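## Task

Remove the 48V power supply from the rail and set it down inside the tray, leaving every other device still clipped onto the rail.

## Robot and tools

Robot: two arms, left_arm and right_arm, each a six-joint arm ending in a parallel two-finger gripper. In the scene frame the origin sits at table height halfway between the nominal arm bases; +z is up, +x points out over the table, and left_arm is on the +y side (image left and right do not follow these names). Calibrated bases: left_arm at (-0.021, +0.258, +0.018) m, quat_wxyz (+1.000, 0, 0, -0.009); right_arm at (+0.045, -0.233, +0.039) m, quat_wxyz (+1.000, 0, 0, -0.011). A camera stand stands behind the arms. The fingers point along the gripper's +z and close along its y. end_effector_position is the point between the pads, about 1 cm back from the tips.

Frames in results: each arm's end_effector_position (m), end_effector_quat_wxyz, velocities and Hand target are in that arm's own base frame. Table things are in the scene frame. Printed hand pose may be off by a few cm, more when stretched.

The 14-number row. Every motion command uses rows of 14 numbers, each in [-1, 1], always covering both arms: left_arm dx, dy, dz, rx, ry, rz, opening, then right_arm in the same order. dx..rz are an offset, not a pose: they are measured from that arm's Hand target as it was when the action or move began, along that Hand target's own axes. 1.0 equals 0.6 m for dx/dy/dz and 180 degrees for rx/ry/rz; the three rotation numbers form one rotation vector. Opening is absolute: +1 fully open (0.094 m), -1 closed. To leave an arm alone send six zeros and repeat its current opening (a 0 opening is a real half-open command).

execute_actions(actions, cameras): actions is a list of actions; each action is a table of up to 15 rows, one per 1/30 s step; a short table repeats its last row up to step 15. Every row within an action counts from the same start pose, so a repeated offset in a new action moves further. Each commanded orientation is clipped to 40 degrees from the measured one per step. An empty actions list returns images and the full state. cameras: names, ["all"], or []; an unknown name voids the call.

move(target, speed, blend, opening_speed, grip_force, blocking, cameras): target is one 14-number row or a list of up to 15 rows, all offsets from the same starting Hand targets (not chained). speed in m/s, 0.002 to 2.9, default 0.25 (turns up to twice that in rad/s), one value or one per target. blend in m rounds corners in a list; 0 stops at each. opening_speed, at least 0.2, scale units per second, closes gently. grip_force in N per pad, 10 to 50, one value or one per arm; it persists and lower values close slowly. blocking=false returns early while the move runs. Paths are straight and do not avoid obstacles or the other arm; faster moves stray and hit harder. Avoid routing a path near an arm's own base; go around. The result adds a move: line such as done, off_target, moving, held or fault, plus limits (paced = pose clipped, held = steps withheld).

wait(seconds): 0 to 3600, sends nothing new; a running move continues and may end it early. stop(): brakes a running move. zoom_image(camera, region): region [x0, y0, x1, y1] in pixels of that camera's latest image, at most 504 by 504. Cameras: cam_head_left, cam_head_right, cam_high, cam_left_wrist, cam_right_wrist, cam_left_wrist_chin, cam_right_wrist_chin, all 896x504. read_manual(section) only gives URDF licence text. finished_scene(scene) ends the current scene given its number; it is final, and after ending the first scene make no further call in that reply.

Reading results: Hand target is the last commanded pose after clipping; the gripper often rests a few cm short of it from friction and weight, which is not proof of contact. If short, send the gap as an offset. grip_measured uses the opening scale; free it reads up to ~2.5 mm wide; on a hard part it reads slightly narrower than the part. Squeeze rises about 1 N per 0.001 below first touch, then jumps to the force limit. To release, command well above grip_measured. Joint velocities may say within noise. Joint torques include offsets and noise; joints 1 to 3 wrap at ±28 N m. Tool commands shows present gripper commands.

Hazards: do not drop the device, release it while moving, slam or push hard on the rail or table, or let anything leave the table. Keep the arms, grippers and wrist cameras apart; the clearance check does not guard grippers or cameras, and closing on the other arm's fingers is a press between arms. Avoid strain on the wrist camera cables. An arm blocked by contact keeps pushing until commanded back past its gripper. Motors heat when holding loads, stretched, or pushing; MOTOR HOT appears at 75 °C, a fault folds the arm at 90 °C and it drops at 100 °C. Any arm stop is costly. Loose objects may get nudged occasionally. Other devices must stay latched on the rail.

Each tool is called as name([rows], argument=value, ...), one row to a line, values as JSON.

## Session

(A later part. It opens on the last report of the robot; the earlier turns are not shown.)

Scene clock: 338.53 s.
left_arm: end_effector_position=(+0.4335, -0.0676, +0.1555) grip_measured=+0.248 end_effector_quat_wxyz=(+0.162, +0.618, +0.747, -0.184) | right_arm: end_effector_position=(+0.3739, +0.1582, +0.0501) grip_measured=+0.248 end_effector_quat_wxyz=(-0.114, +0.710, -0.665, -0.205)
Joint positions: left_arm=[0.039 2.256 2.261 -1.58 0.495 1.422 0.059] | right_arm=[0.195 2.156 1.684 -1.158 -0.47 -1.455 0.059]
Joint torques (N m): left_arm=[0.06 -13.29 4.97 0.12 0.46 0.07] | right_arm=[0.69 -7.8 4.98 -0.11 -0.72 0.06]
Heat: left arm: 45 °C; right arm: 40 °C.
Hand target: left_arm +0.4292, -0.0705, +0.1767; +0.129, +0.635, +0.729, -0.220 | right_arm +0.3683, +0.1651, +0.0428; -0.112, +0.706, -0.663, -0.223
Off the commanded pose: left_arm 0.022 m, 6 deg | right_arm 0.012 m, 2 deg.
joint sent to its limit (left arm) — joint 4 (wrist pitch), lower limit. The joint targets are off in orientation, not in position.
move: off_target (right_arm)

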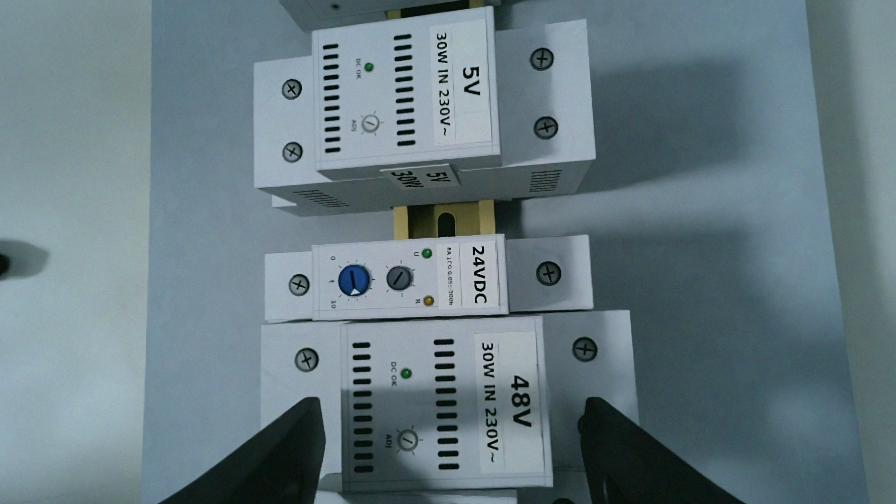

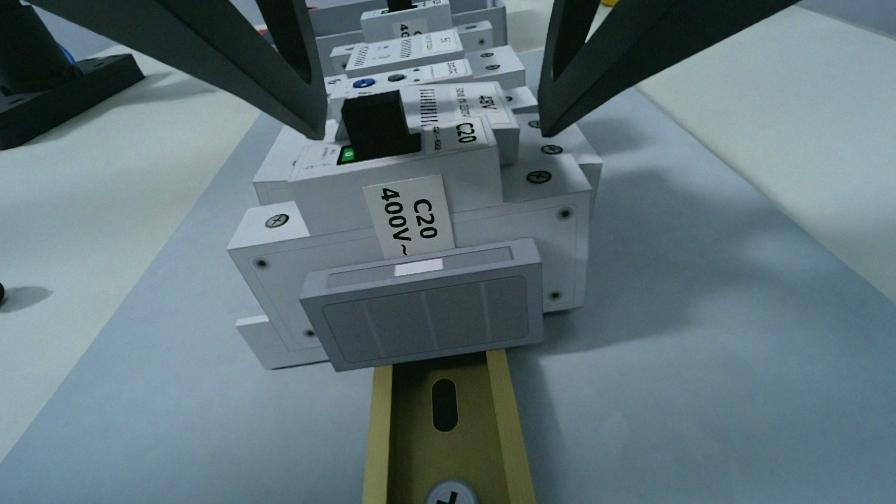

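move(target=[0,0,0,0,0,0,0.25,-0.003,0,0.006,0,0,0,0.25], speed=0.02)

move(target=[0,0,0,0,0,0,0.25,0,0,0,0,0,0,-0.5], opening_speed=0.4, cameras=["cam_right_wrist","cam_right_wrist_chin"])

Scene clock: 342.53 s.
left_arm: end_effector_position=(+0.4335, -0.0676, +0.1555) grip_measured=+0.248 end_effector_quat_wxyz=(+0.162, +0.618, +0.747, -0.184) | right_arm: end_effector_position=(+0.3733, +0.1614, +0.0483) grip_measured=+0.248 end_effector_quat_wxyz=(-0.114, +0.710, -0.664, -0.205)
Joint positions: left_arm=[0.039 2.256 2.261 -1.58 0.495 1.422 0.059] | right_arm=[0.203 2.156 1.676 -1.145 -0.47 -1.446 0.059]
Joint torques (N m): left_arm=[0.06 -13.29 4.97 0.12 0.46 0.08] | right_arm=[0.8 -7.65 5.03 -0.13 -0.72 0.08]
Motor temperatures (°C): left_arm=[31 45 41 36 29 29 31] | right_arm=[29 33 39 31 29 30 34]
Heat: left arm: 45 °C; right arm: 39 °C.
Hand target: left_arm +0.4292, -0.0705, +0.1767; +0.129, +0.635, +0.729, -0.220 | right_arm +0.3677, +0.1683, +0.0405; -0.112, +0.706, -0.663, -0.223
Off the commanded pose: left_arm 0.022 m, 6 deg | right_arm 0.012 m, 2 deg.
joint sent to its limit (left arm) — joint 4 (wrist pitch), lower limit. The joint targets are off in orientation, not in position.
move: off_target (right_arm)

Scene clock: 344.63 s.
left_arm: end_effector_position=(+0.4335, -0.0676, +0.1555) grip_measured=+0.248 end_effector_quat_wxyz=(+0.162, +0.618, +0.747, -0.184) | right_arm: end_effector_position=(+0.3734, +0.1619, +0.0485) grip_measured=-0.050 end_effector_quat_wxyz=(-0.115, +0.709, -0.664, -0.206)
Joint positions: left_arm=[0.039 2.256 2.261 -1.58 0.495 1.422 0.059] | right_arm=[0.203 2.156 1.676 -1.144 -0.474 -1.445 0.045]
Joint torques (N m): left_arm=[0.08 -13.29 4.97 0.12 0.46 0.07] | right_arm=[0.66 -7.71 5 -0.09 -0.67 0.05]
Heat: left arm: 45 °C; right arm: 39 °C.
Hand target: left_arm +0.4292, -0.0705, +0.1767; +0.129, +0.635, +0.729, -0.220 | right_arm +0.3677, +0.1683, +0.0405; -0.112, +0.705, -0.663, -0.223
Off the commanded pose: left_arm 0.022 m, 6 deg | right_arm 0.012 m, 2 deg.
joint sent to its limit (left arm) — joint 4 (wrist pitch), lower limit. The joint targets are off in orientation, not in position.
move: done

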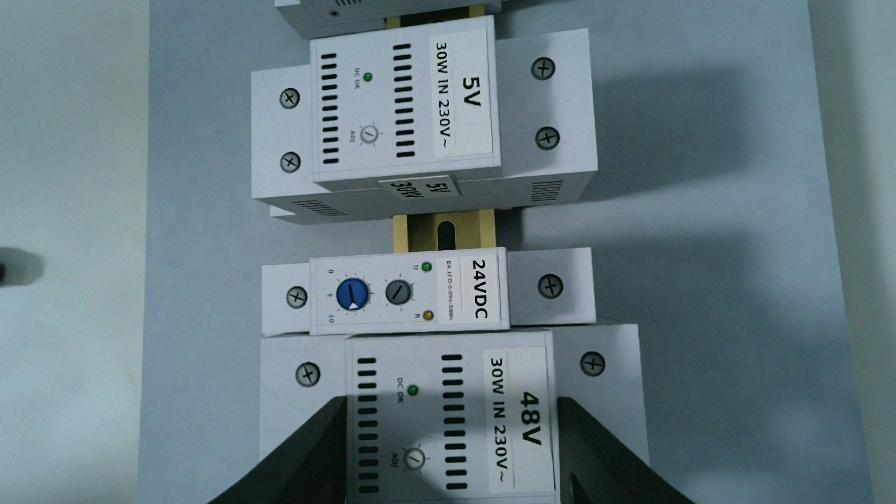

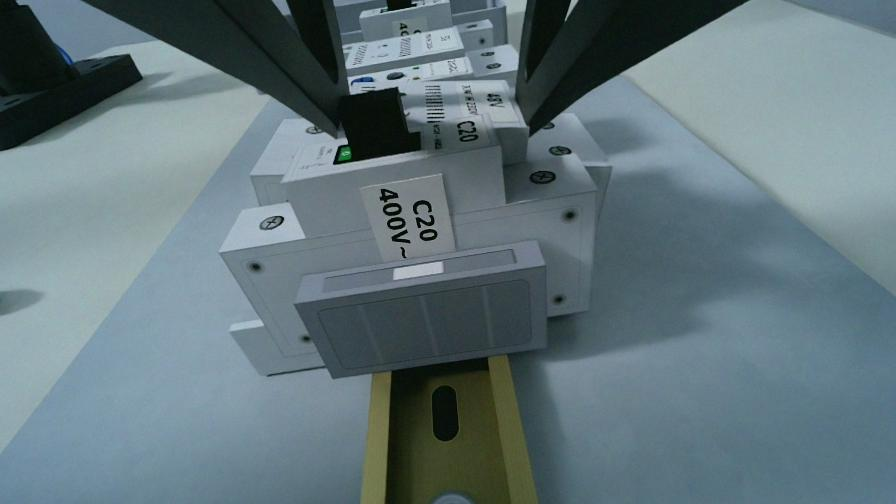

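move(target=[0,0,0,0,0,0,0.25,-0.011,-0.019,-0.02,0,0,0,-0.5], speed=0.03)

move(target=[0,0,0,0,0,0,0.25,-0.016,-0.006,-0.03,0,0,0,-0.5], speed=0.03, cameras=["cam_right_wrist","cam_right_wrist_chin"])

Scene clock: 350.60 s.
left_arm: end_effector_position=(+0.4335, -0.0676, +0.1555) grip_measured=+0.248 end_effector_quat_wxyz=(+0.162, +0.618, +0.747, -0.184) | right_arm: end_effector_position=(+0.3757, +0.1628, +0.0487) grip_measured=-0.050 end_effector_quat_wxyz=(-0.104, +0.706, -0.667, -0.215)
Joint positions: left_arm=[0.039 2.256 2.261 -1.58 0.495 1.422 0.059] | right_arm=[0.203 2.194 1.735 -1.196 -0.476 -1.445 0.045]
Joint torques (N m): left_arm=[0.06 -13.29 4.97 0.12 0.46 0.07] | right_arm=[0.4 -7.94 9.81 -0.41 -0.64 0.03]
Heat: left arm: 45 °C; right arm: 39 °C.
Hand target: left_arm +0.4292, -0.0705, +0.1767; +0.129, +0.635, +0.729, -0.220 | right_arm +0.3809, +0.1698, +0.0526; -0.112, +0.705, -0.663, -0.223
Off the commanded pose: left_arm 0.022 m, 6 deg | right_arm 0.009 m, 1 deg.
joint sent to its limit (left arm) — joint 4 (wrist pitch), lower limit. The joint targets are off in orientation, not in position.
move: done

Scene clock: 352.07 s.
left_arm: end_effector_position=(+0.4335, -0.0676, +0.1555) grip_measured=+0.248 end_effector_quat_wxyz=(+0.162, +0.618, +0.747, -0.184) | right_arm: end_effector_position=(+0.3830, +0.1642, +0.0654) grip_measured=-0.050 end_effector_quat_wxyz=(-0.104, +0.706, -0.667, -0.215)
Joint positions: left_arm=[0.039 2.256 2.261 -1.58 0.495 1.422 0.059] | right_arm=[0.203 2.213 1.833 -1.276 -0.475 -1.445 0.045]
Joint torques (N m): left_arm=[0.06 -13.29 4.97 0.12 0.46 0.07] | right_arm=[0.25 -8.39 10.17 -0.45 -0.66 0]
Heat: left arm: 45 °C; right arm: 40 °C.
Hand target: left_arm +0.4292, -0.0705, +0.1767; +0.129, +0.635, +0.729, -0.220 | right_arm +0.3871, +0.1705, +0.0723; -0.112, +0.705, -0.663, -0.223
Off the commanded pose: left_arm 0.022 m, 6 deg | right_arm 0.010 m, 1 deg.
joint sent to its limit (left arm) — joint 4 (wrist pitch), lower limit. The joint targets are off in orientation, not in position.
move: done

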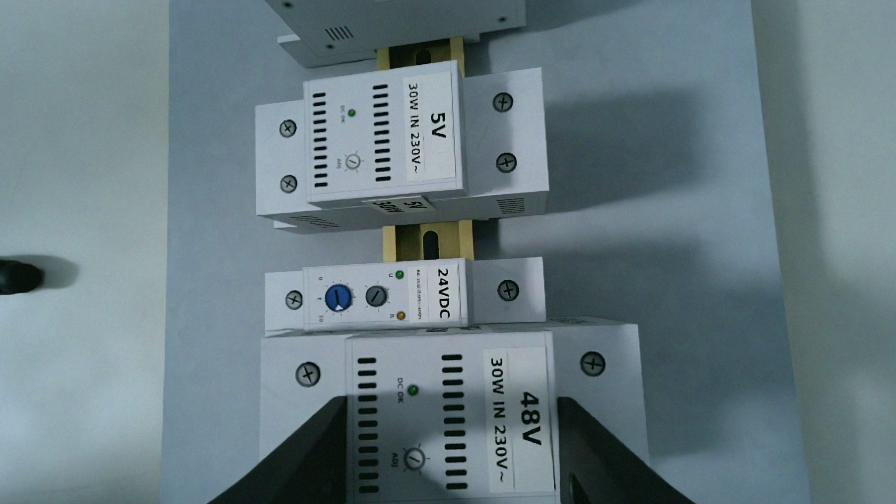

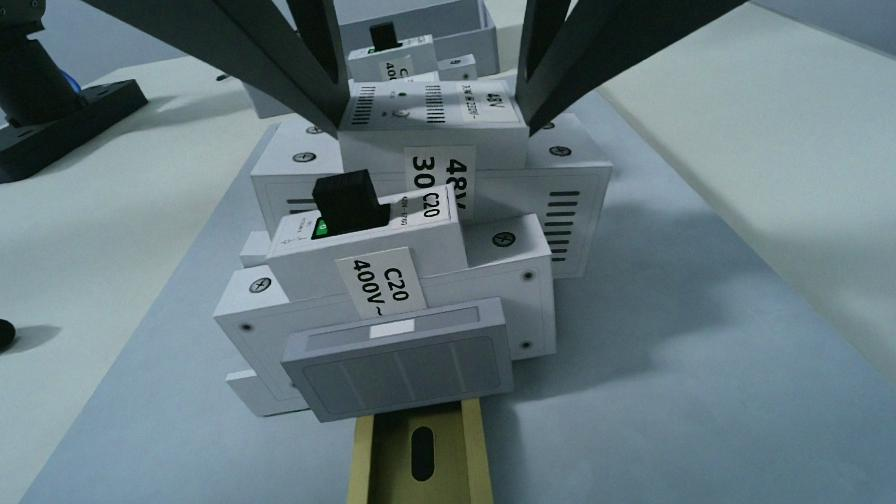

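move(target=[0.446,-0.478,-0.294,-0.497,-0.1006,-0.634,0.25,-0.0775,0.023,-0.145,0,0,0,-0.5], speed=0.15, cameras=["cam_head_left","cam_right_wrist","cam_right_wrist_chin"])

Scene clock: 373.13 s.
left_arm: end_effector_position=(+0.1202, +0.2119, +0.2354) grip_measured=+0.248 end_effector_quat_wxyz=(+0.313, -0.460, +0.812, +0.175) | right_arm: end_effector_position=(+0.3847, +0.1646, +0.1382) grip_measured=-0.050 end_effector_quat_wxyz=(-0.104, +0.697, -0.676, -0.214)
Joint positions: left_arm=[1.077 0.852 1.038 -1.023 0.036 0.033 0.059] | right_arm=[0.203 2.212 2.123 -1.556 -0.475 -1.416 0.045]
Joint torques (N m): left_arm=[0.61 -0.27 8.05 1.53 -0.05 -0.06] | right_arm=[0.16 -12.89 10.81 -0.46 -0.73 0.05]
Heat: left arm: 43 °C; right arm: 41 °C.
Hand target: left_arm +0.1205, +0.2198, +0.2503; +0.332, -0.462, +0.800, +0.192 | right_arm +0.3870, +0.1708, +0.1719; -0.112, +0.706, -0.663, -0.223
Off the commanded pose: left_arm 0.017 m, 3 deg | right_arm 0.034 m, 2 deg.
joint sent to its limit (right arm) — joint 4 (wrist pitch), lower limit. The joint targets are off in orientation, not in position.
move: off_target (left_arm, right_arm)

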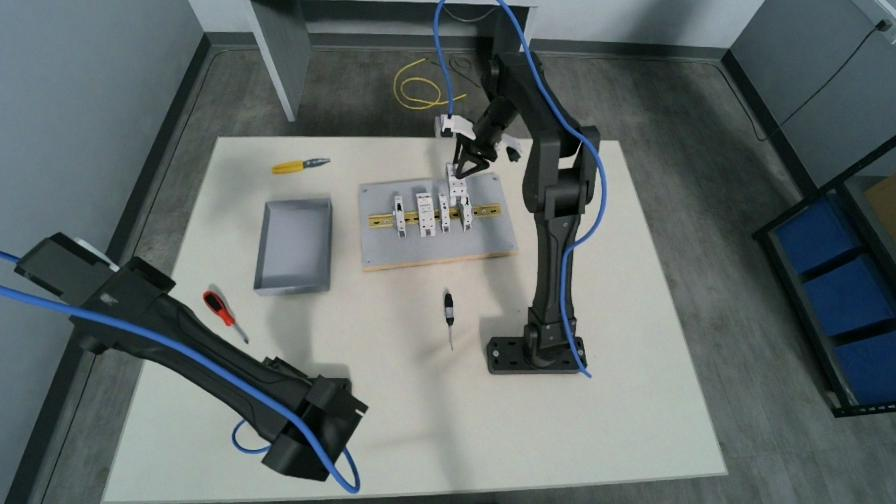

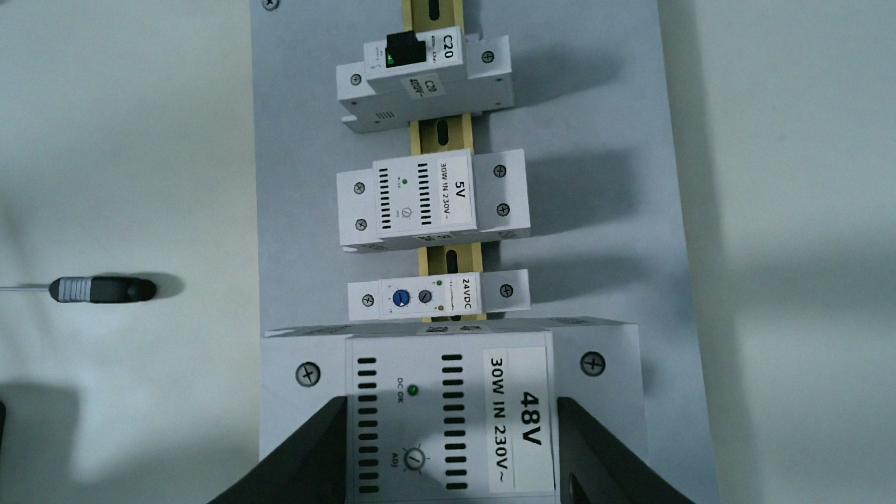

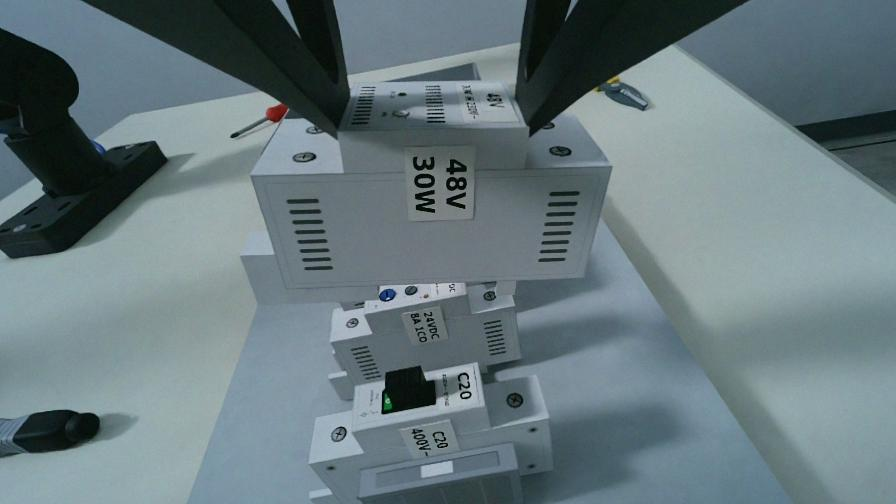

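move([
  [0,0,0,0,0,0,0.25,0.002,0.146,0.003,0,0,0,-0.5],
  [0,0,0,0,0,0,0.25,-0.408,0.118,0.218,0.039,0,-0.021,-0.5],
], speed=0.12, cameras=["cam_head_left","cam_right_wrist","cam_right_wrist_chin"])

Scene clock: 382.73 s.
left_arm: end_effector_position=(+0.1201, +0.2121, +0.2355) grip_measured=+0.248 end_effector_quat_wxyz=(+0.313, -0.460, +0.812, +0.175) | right_arm: end_effector_position=(+0.2895, +0.4337, +0.1725) grip_measured=-0.050 end_effector_quat_wxyz=(-0.153, +0.719, -0.656, -0.172)
Joint positions: left_arm=[1.077 0.852 1.038 -1.023 0.035 0.033 0.059] | right_arm=[0.868 2.348 2.487 -1.377 -0.33 -0.739 0.045]
Joint torques (N m): left_arm=[0.61 -0.29 8.06 1.54 -0.05 -0.05] | right_arm=[0.28 -9.42 10.99 0.51 -0.41 0.05]
Heat: left arm: 42 °C; right arm: 42 °C.
Hand target: left_arm +0.1204, +0.2198, +0.2504; +0.332, -0.461, +0.800, +0.192 | right_arm +0.2903, +0.4403, +0.1808; -0.163, +0.719, -0.652, -0.179
Off the commanded pose: left_arm 0.017 m, 3 deg | right_arm 0.011 m, 1 deg.
move: off_target (right_arm)

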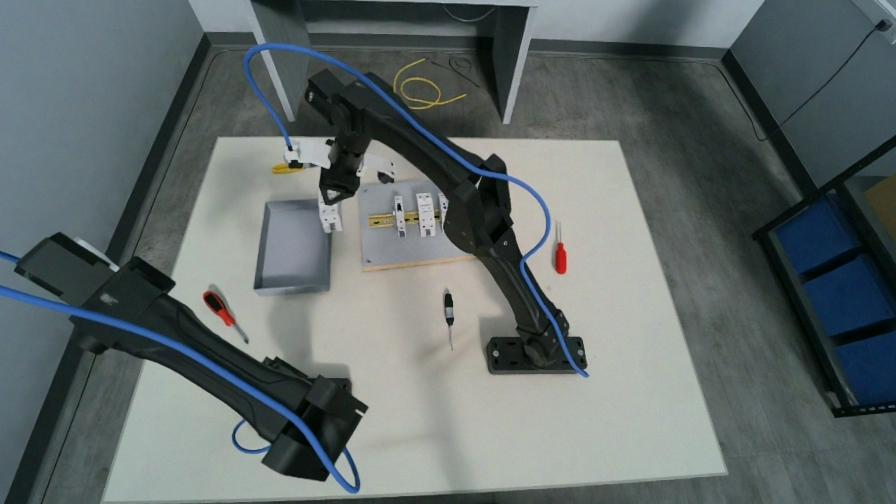

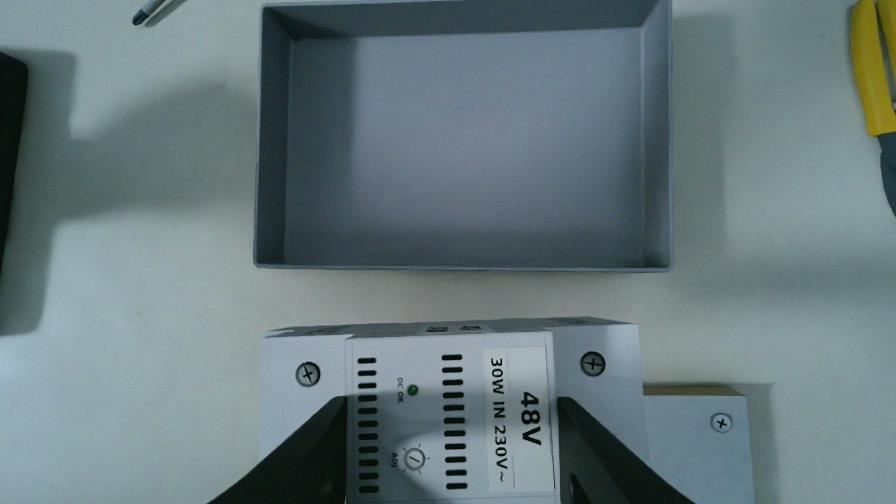

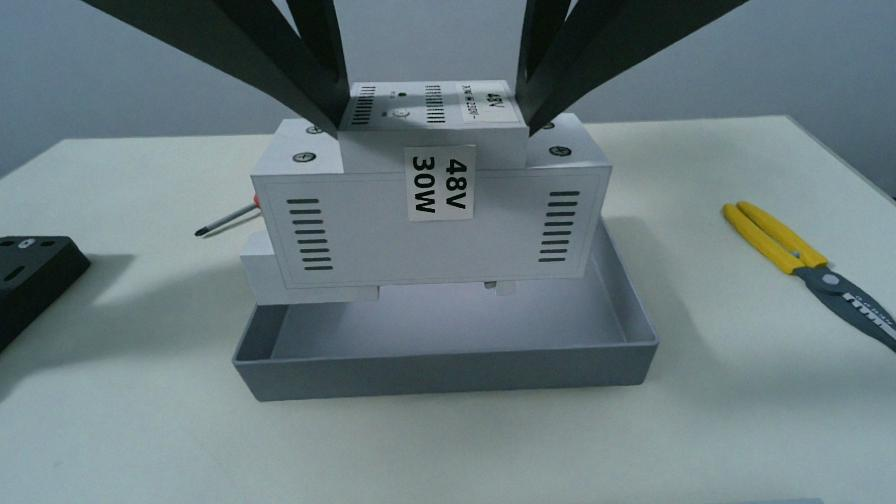

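move([
  [0,0,0,0,0,0,0.25,-0.11,0.067,0.059,0,0,0,-0.5],
  [0,0,0,0,0,0,0.25,-0.047,0.067,0.176,0,0,0,-0.5],
], speed=0.1, cameras=["cam_head_left","cam_right_wrist","cam_right_wrist_chin"])

Scene clock: 392.00 s.
left_arm: end_effector_position=(+0.1201, +0.2121, +0.2355) grip_measured=+0.248 end_effector_quat_wxyz=(+0.313, -0.460, +0.812, +0.175) | right_arm: end_effector_position=(+0.2443, +0.5048, +0.0733) grip_measured=-0.050 end_effector_quat_wxyz=(-0.133, +0.719, -0.661, -0.167)
Joint positions: left_arm=[1.077 0.852 1.038 -1.023 0.035 0.033 0.059] | right_arm=[1.033 2.465 2.303 -1.068 -0.27 -0.576 0.045]
Joint torques (N m): left_arm=[0.59 -0.29 8.06 1.54 -0.05 -0.05] | right_arm=[0.28 -15.31 6.17 0.83 -0.35 0.02]
Heat: left arm: 42 °C; right arm: 41 °C.
Hand target: left_arm +0.1204, +0.2198, +0.2504; +0.332, -0.461, +0.800, +0.192 | right_arm +0.2433, +0.5104, +0.1007; -0.163, +0.719, -0.652, -0.178
Off the commanded pose: left_arm 0.017 m, 3 deg | right_arm 0.028 m, 4 deg.
elbow stopped short (right arm): the move would have taken joint 3 (elbow) straighter than the controller allows.
move: off_target (right_arm)

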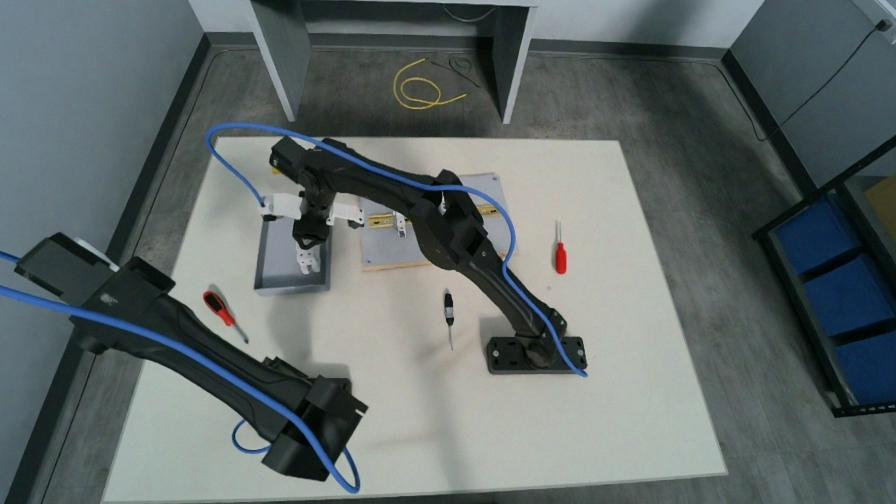

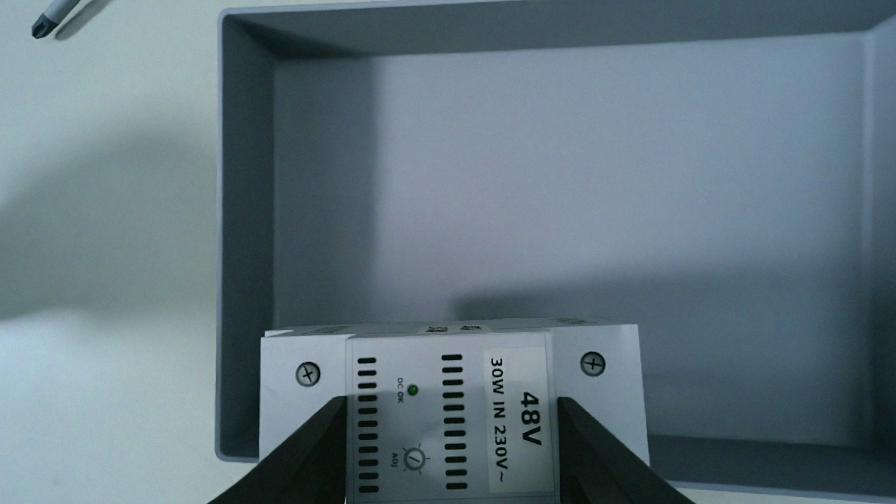

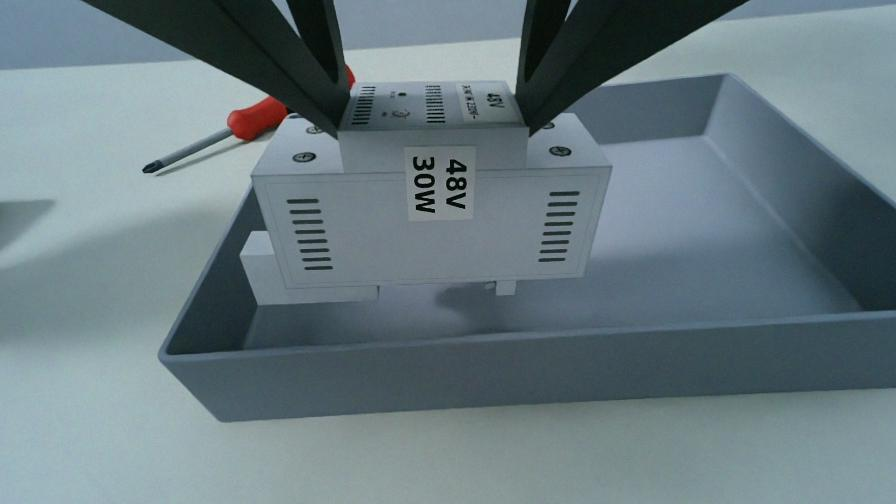

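move([
  [0,0,0,0,0,0,0.25,-0.012,-0.045,0.006,0,0,0,-0.5],
  [0,0,0,0,0,0,0.25,0.0115,-0.045,0.05,0,0,0,-0.5],
], speed=0.05, cameras=["cam_right_wrist","cam_right_wrist_chin"])

Scene clock: 398.60 s.
left_arm: end_effector_position=(+0.1201, +0.2121, +0.2355) grip_measured=+0.248 end_effector_quat_wxyz=(+0.313, -0.460, +0.812, +0.175) | right_arm: end_effector_position=(+0.2683, +0.5169, +0.0578) grip_measured=-0.050 end_effector_quat_wxyz=(-0.146, +0.719, -0.659, -0.165)
Joint positions: left_arm=[1.077 0.852 1.038 -1.023 0.035 0.033 0.059] | right_arm=[1.008 2.586 2.459 -1.086 -0.27 -0.601 0.045]
Joint torques (N m): left_arm=[0.61 -0.29 8.05 1.54 -0.05 -0.05] | right_arm=[-0.43 -13.65 6.16 0.85 -0.51 -0.07]
Motor temperatures (°C): left_arm=[31 40 42 38 29 29 30] | right_arm=[29 36 41 32 29 30 35]
Heat: left arm: 42 °C; right arm: 41 °C.
Hand target: left_arm +0.1204, +0.2198, +0.2504; +0.332, -0.461, +0.800, +0.192 | right_arm +0.2694, +0.5210, +0.0710; -0.163, +0.719, -0.652, -0.178
Off the commanded pose: left_arm 0.017 m, 3 deg | right_arm 0.014 m, 3 deg.
move: off_target (right_arm)

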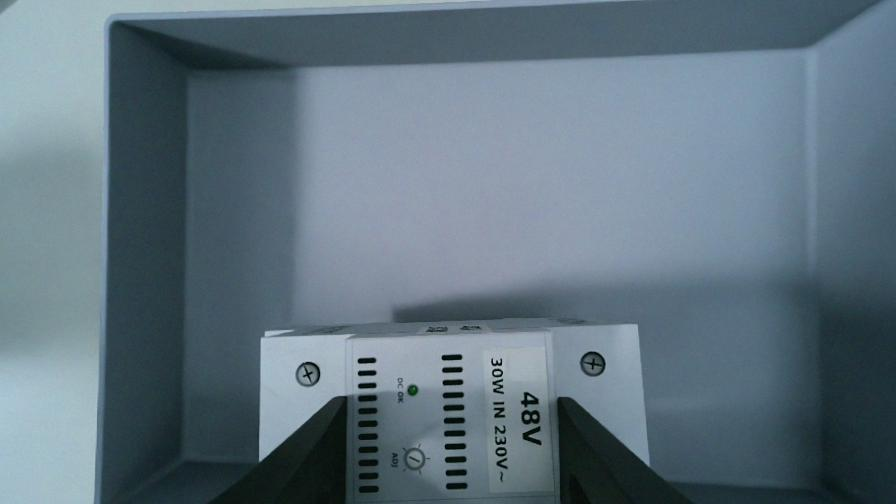

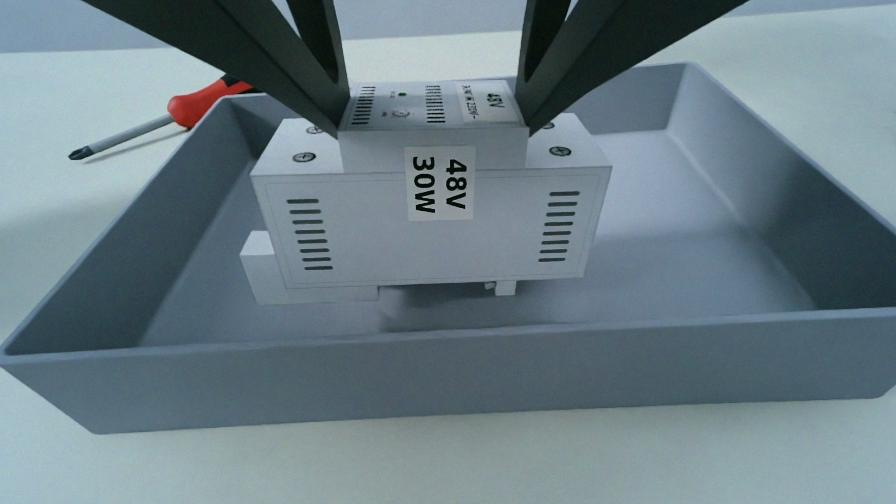

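Good. Lower in steps.

move(target=[0,0,0,0,0,0,0.25,0.0157,0,0.0293,0,0,0,-0.5], speed=0.03, cameras=["cam_right_wrist_chin"])

move(target=[0,0,0,0,0,0,0.25,0.0078,0,0.0147,0,0,0,-0.5], speed=0.02, cameras=["cam_right_wrist_chin"])

Scene clock: 403.23 s.
left_arm: end_effector_position=(+0.1201, +0.2121, +0.2355) grip_measured=+0.248 end_effector_quat_wxyz=(+0.313, -0.460, +0.812, +0.175) | right_arm: end_effector_position=(+0.2691, +0.5196, +0.0384) grip_measured=-0.050 end_effector_quat_wxyz=(-0.150, +0.719, -0.657, -0.169)
Joint positions: left_arm=[1.077 0.852 1.038 -1.023 0.035 0.033 0.059] | right_arm=[1.007 2.579 2.365 -0.989 -0.275 -0.602 0.045]
Joint torques (N m): left_arm=[0.59 -0.29 8.05 1.54 -0.05 -0.05] | right_arm=[-0.29 -14.13 5.5 0.78 -0.45 -0.1]
Heat: left arm: 42 °C; right arm: 40 °C.
Hand target: left_arm +0.1204, +0.2198, +0.2504; +0.332, -0.461, +0.800, +0.192 | right_arm +0.2694, +0.5209, +0.0509; -0.163, +0.719, -0.652, -0.178
Off the commanded pose: left_arm 0.017 m, 3 deg | right_arm 0.013 m, 2 deg.
move: off_target (right_arm)

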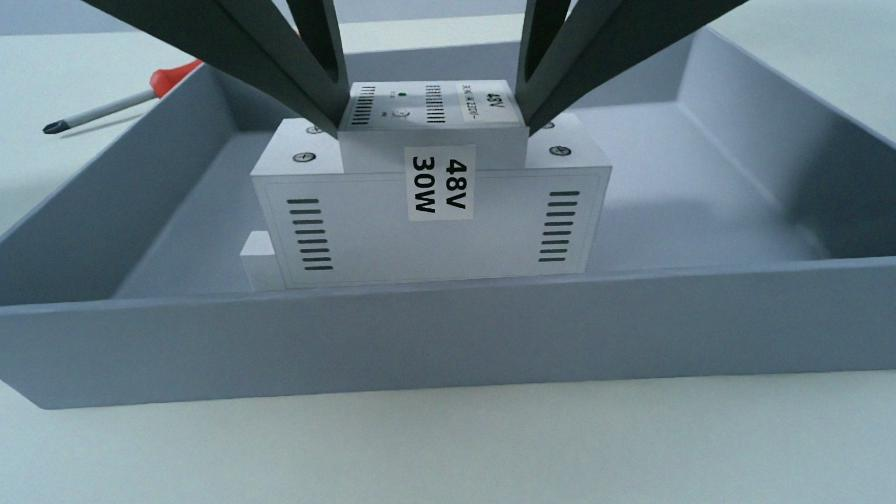

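Scene clock: 404.23 s.
left_arm: end_effector_position=(+0.1201, +0.2121, +0.2355) grip_measured=+0.248 end_effector_quat_wxyz=(+0.313, -0.460, +0.812, +0.175) | right_arm: end_effector_position=(+0.2689, +0.5194, +0.0375) grip_measured=-0.050 end_effector_quat_wxyz=(-0.154, +0.719, -0.656, -0.169)
Joint positions: left_arm=[1.077 0.852 1.038 -1.023 0.035 0.033 0.059] | right_arm=[1.007 2.565 2.332 -0.962 -0.276 -0.602 0.045]
Joint torques (N m): left_arm=[0.61 -0.29 8.05 1.54 -0.05 -0.05] | right_arm=[-0.39 -12.9 4.83 0.96 -0.43 -0.07]
Heat: left arm: 42 °C; right arm: 40 °C.
Hand target: left_arm +0.1204, +0.2198, +0.2504; +0.332, -0.461, +0.800, +0.192 | right_arm +0.2695, +0.5208, +0.0409; -0.163, +0.719, -0.652, -0.178
Off the commanded pose: left_arm 0.017 m, 3 deg | right_arm 0.004 m, 2 deg.
move: done

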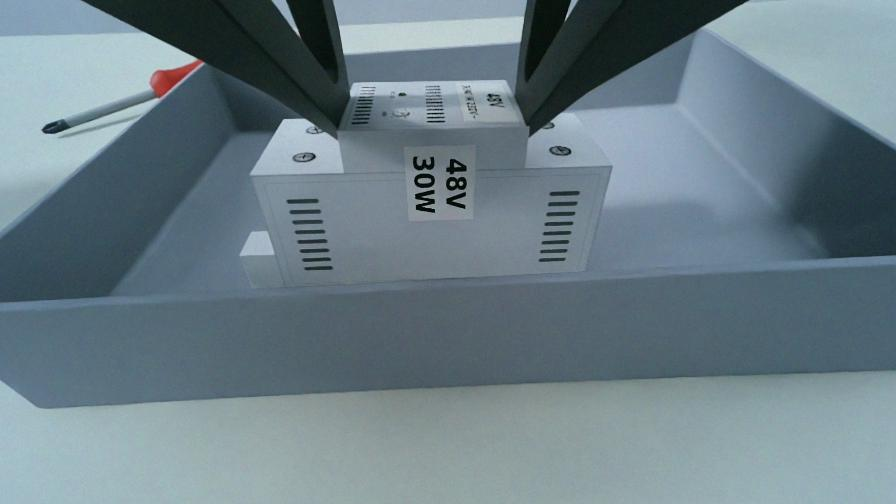

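move(target=[0,0,0,0,0,0,0.25,0.006,0,0.011,0,0,0,-0.5], speed=0.02, cameras=["cam_right_wrist","cam_high"])

zoom_image(camera="cam_high", region=[440, 100, 620, 250])

Scene clock: 408.33 s.
left_arm: end_effector_position=(+0.1201, +0.2121, +0.2355) grip_measured=+0.248 end_effector_quat_wxyz=(+0.313, -0.460, +0.812, +0.175) | right_arm: end_effector_position=(+0.2706, +0.5257, +0.0366) grip_measured=-0.050 end_effector_quat_wxyz=(-0.168, +0.719, -0.651, -0.177)
Joint positions: left_arm=[1.077 0.852 1.038 -1.023 0.035 0.033 0.059] | right_arm=[1.007 2.559 2.303 -0.907 -0.287 -0.602 0.045]
Joint torques (N m): left_arm=[0.59 -0.29 8.03 1.54 -0.05 -0.05] | right_arm=[-0.4 -12.59 4.72 0.76 -0.33 -0.05]
Heat: left arm: 42 °C; right arm: 40 °C.
Hand target: left_arm +0.1204, +0.2198, +0.2504; +0.332, -0.461, +0.800, +0.192 | right_arm +0.2695, +0.5208, +0.0336; -0.163, +0.719, -0.652, -0.178
Off the commanded pose: left_arm 0.017 m, 3 deg | right_arm 0.006 m, 1 deg.
move: done
Images, in order (width x height): cam_high 896x504, cam_right_wrist 896x504.

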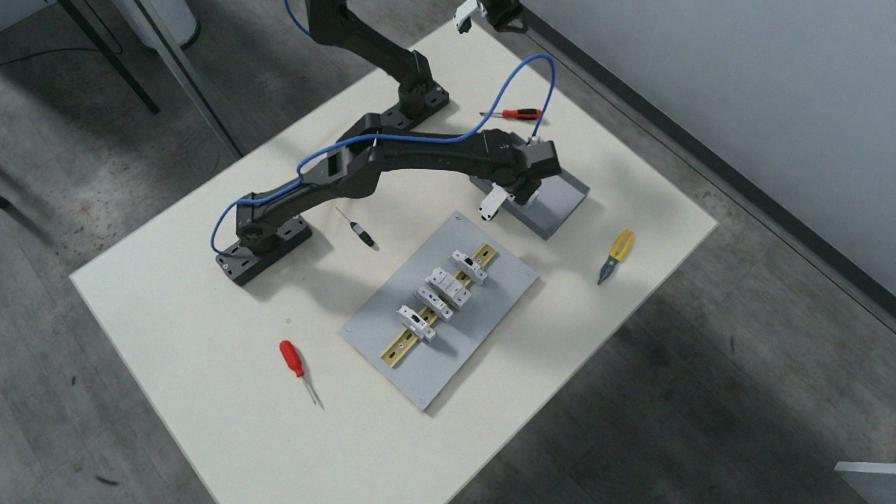

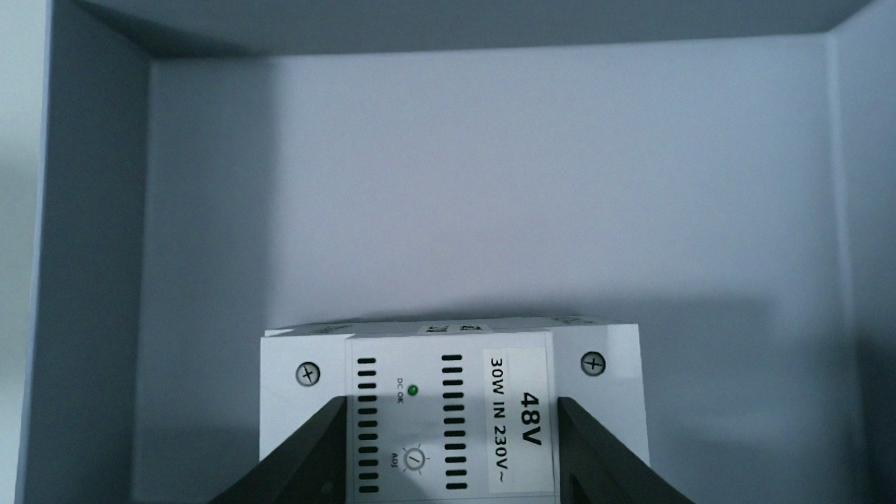

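Scaled by 2.800 from the camera's image (finer frame: 1280x720).

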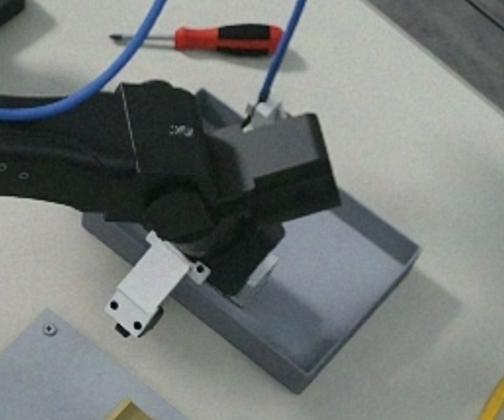

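On the floor; release slowly, raise.

move(target=[0,0,0,0,0,0,0.25,-0.003,0,-0.005,0,0,0,0.15], opening_speed=0.3, speed=0.02)

move(target=[0,0,0,0,0,0,0.25,-0.05,0,-0.15,0,0,0,0.15], speed=0.1, cameras=["cam_right_wrist","cam_right_wrist_chin","cam_high"])

zoom_image(camera="cam_high", region=[370, 220, 520, 370])

Scene clock: 414.10 s.
left_arm: end_effector_position=(+0.1201, +0.2121, +0.2355) grip_measured=+0.248 end_effector_quat_wxyz=(+0.313, -0.460, +0.812, +0.175) | right_arm: end_effector_position=(+0.2700, +0.5249, +0.0352) grip_measured=+0.147 end_effector_quat_wxyz=(-0.166, +0.719, -0.652, -0.177)
Joint positions: left_arm=[1.077 0.852 1.038 -1.023 0.035 0.033 0.059] | right_arm=[1.007 2.559 2.3 -0.908 -0.287 -0.602 0.054]
Joint torques (N m): left_arm=[0.59 -0.29 8.05 1.54 -0.05 -0.05] | right_arm=[-0.29 -12.82 5.9 0.64 -0.31 -0.05]
Heat: left arm: 42 °C; right arm: 40 °C.
Hand target: left_arm +0.1204, +0.2198, +0.2504; +0.332, -0.461, +0.800, +0.192 | right_arm +0.2694, +0.5209, +0.0370; -0.163, +0.719, -0.652, -0.178
Off the commanded pose: left_arm 0.017 m, 3 deg | right_arm 0.004 m, 0 deg.
move: done

Scene clock: 416.60 s.
left_arm: end_effector_position=(+0.1201, +0.2121, +0.2355) grip_measured=+0.248 end_effector_quat_wxyz=(+0.313, -0.460, +0.812, +0.175) | right_arm: end_effector_position=(+0.2668, +0.5040, +0.1283) grip_measured=+0.148 end_effector_quat_wxyz=(-0.160, +0.718, -0.654, -0.174)
Joint positions: left_arm=[1.077 0.852 1.038 -1.023 0.035 0.033 0.059] | right_arm=[0.992 2.56 2.685 -1.309 -0.287 -0.615 0.054]
Joint torques (N m): left_arm=[0.61 -0.29 8.05 1.54 -0.05 -0.05] | right_arm=[-0.76 -10.06 10.7 0.55 -0.39 -0.08]
Heat: left arm: 42 °C; right arm: 40 °C.
Hand target: left_arm +0.1204, +0.2198, +0.2504; +0.332, -0.461, +0.800, +0.192 | right_arm +0.2709, +0.5054, +0.1307; -0.163, +0.719, -0.652, -0.178
Off the commanded pose: left_arm 0.017 m, 3 deg | right_arm 0.005 m, 1 deg.
move: done
Images, in order (width x height): cam_high 896x504, cam_right_wrist 896x504, cam_right_wrist_chin 896x504.

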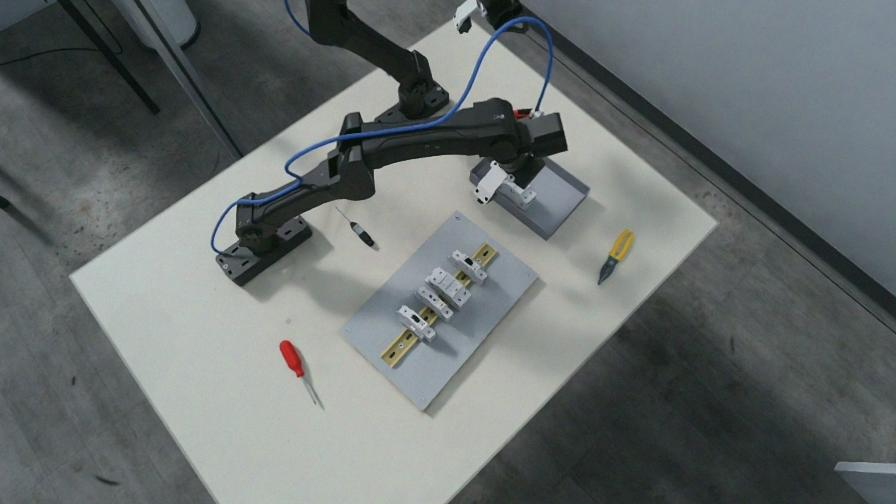

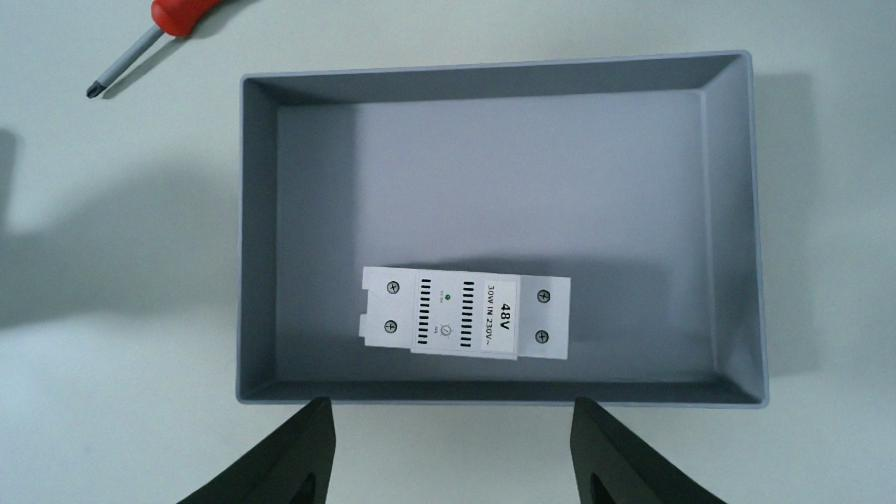

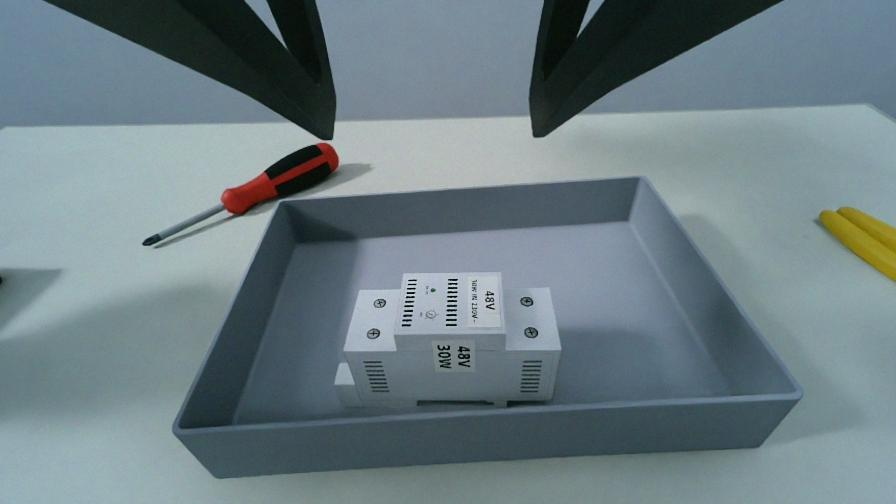

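Scaled by 3.360 from the camera's image (finer frame: 1280x720).

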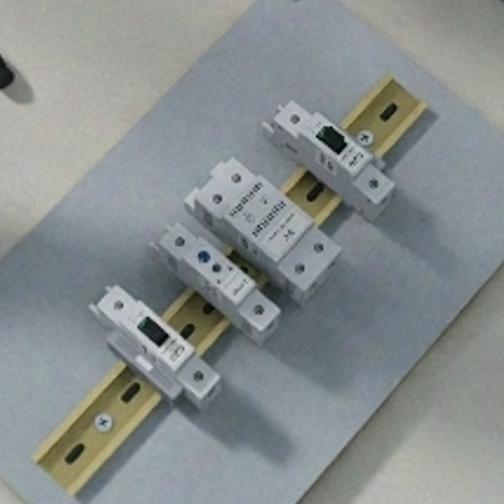

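All good: the 48V unit is in the tray and the other devices are still on the rail.

finished_scene(scene=3)

The scene is finished: the task was done.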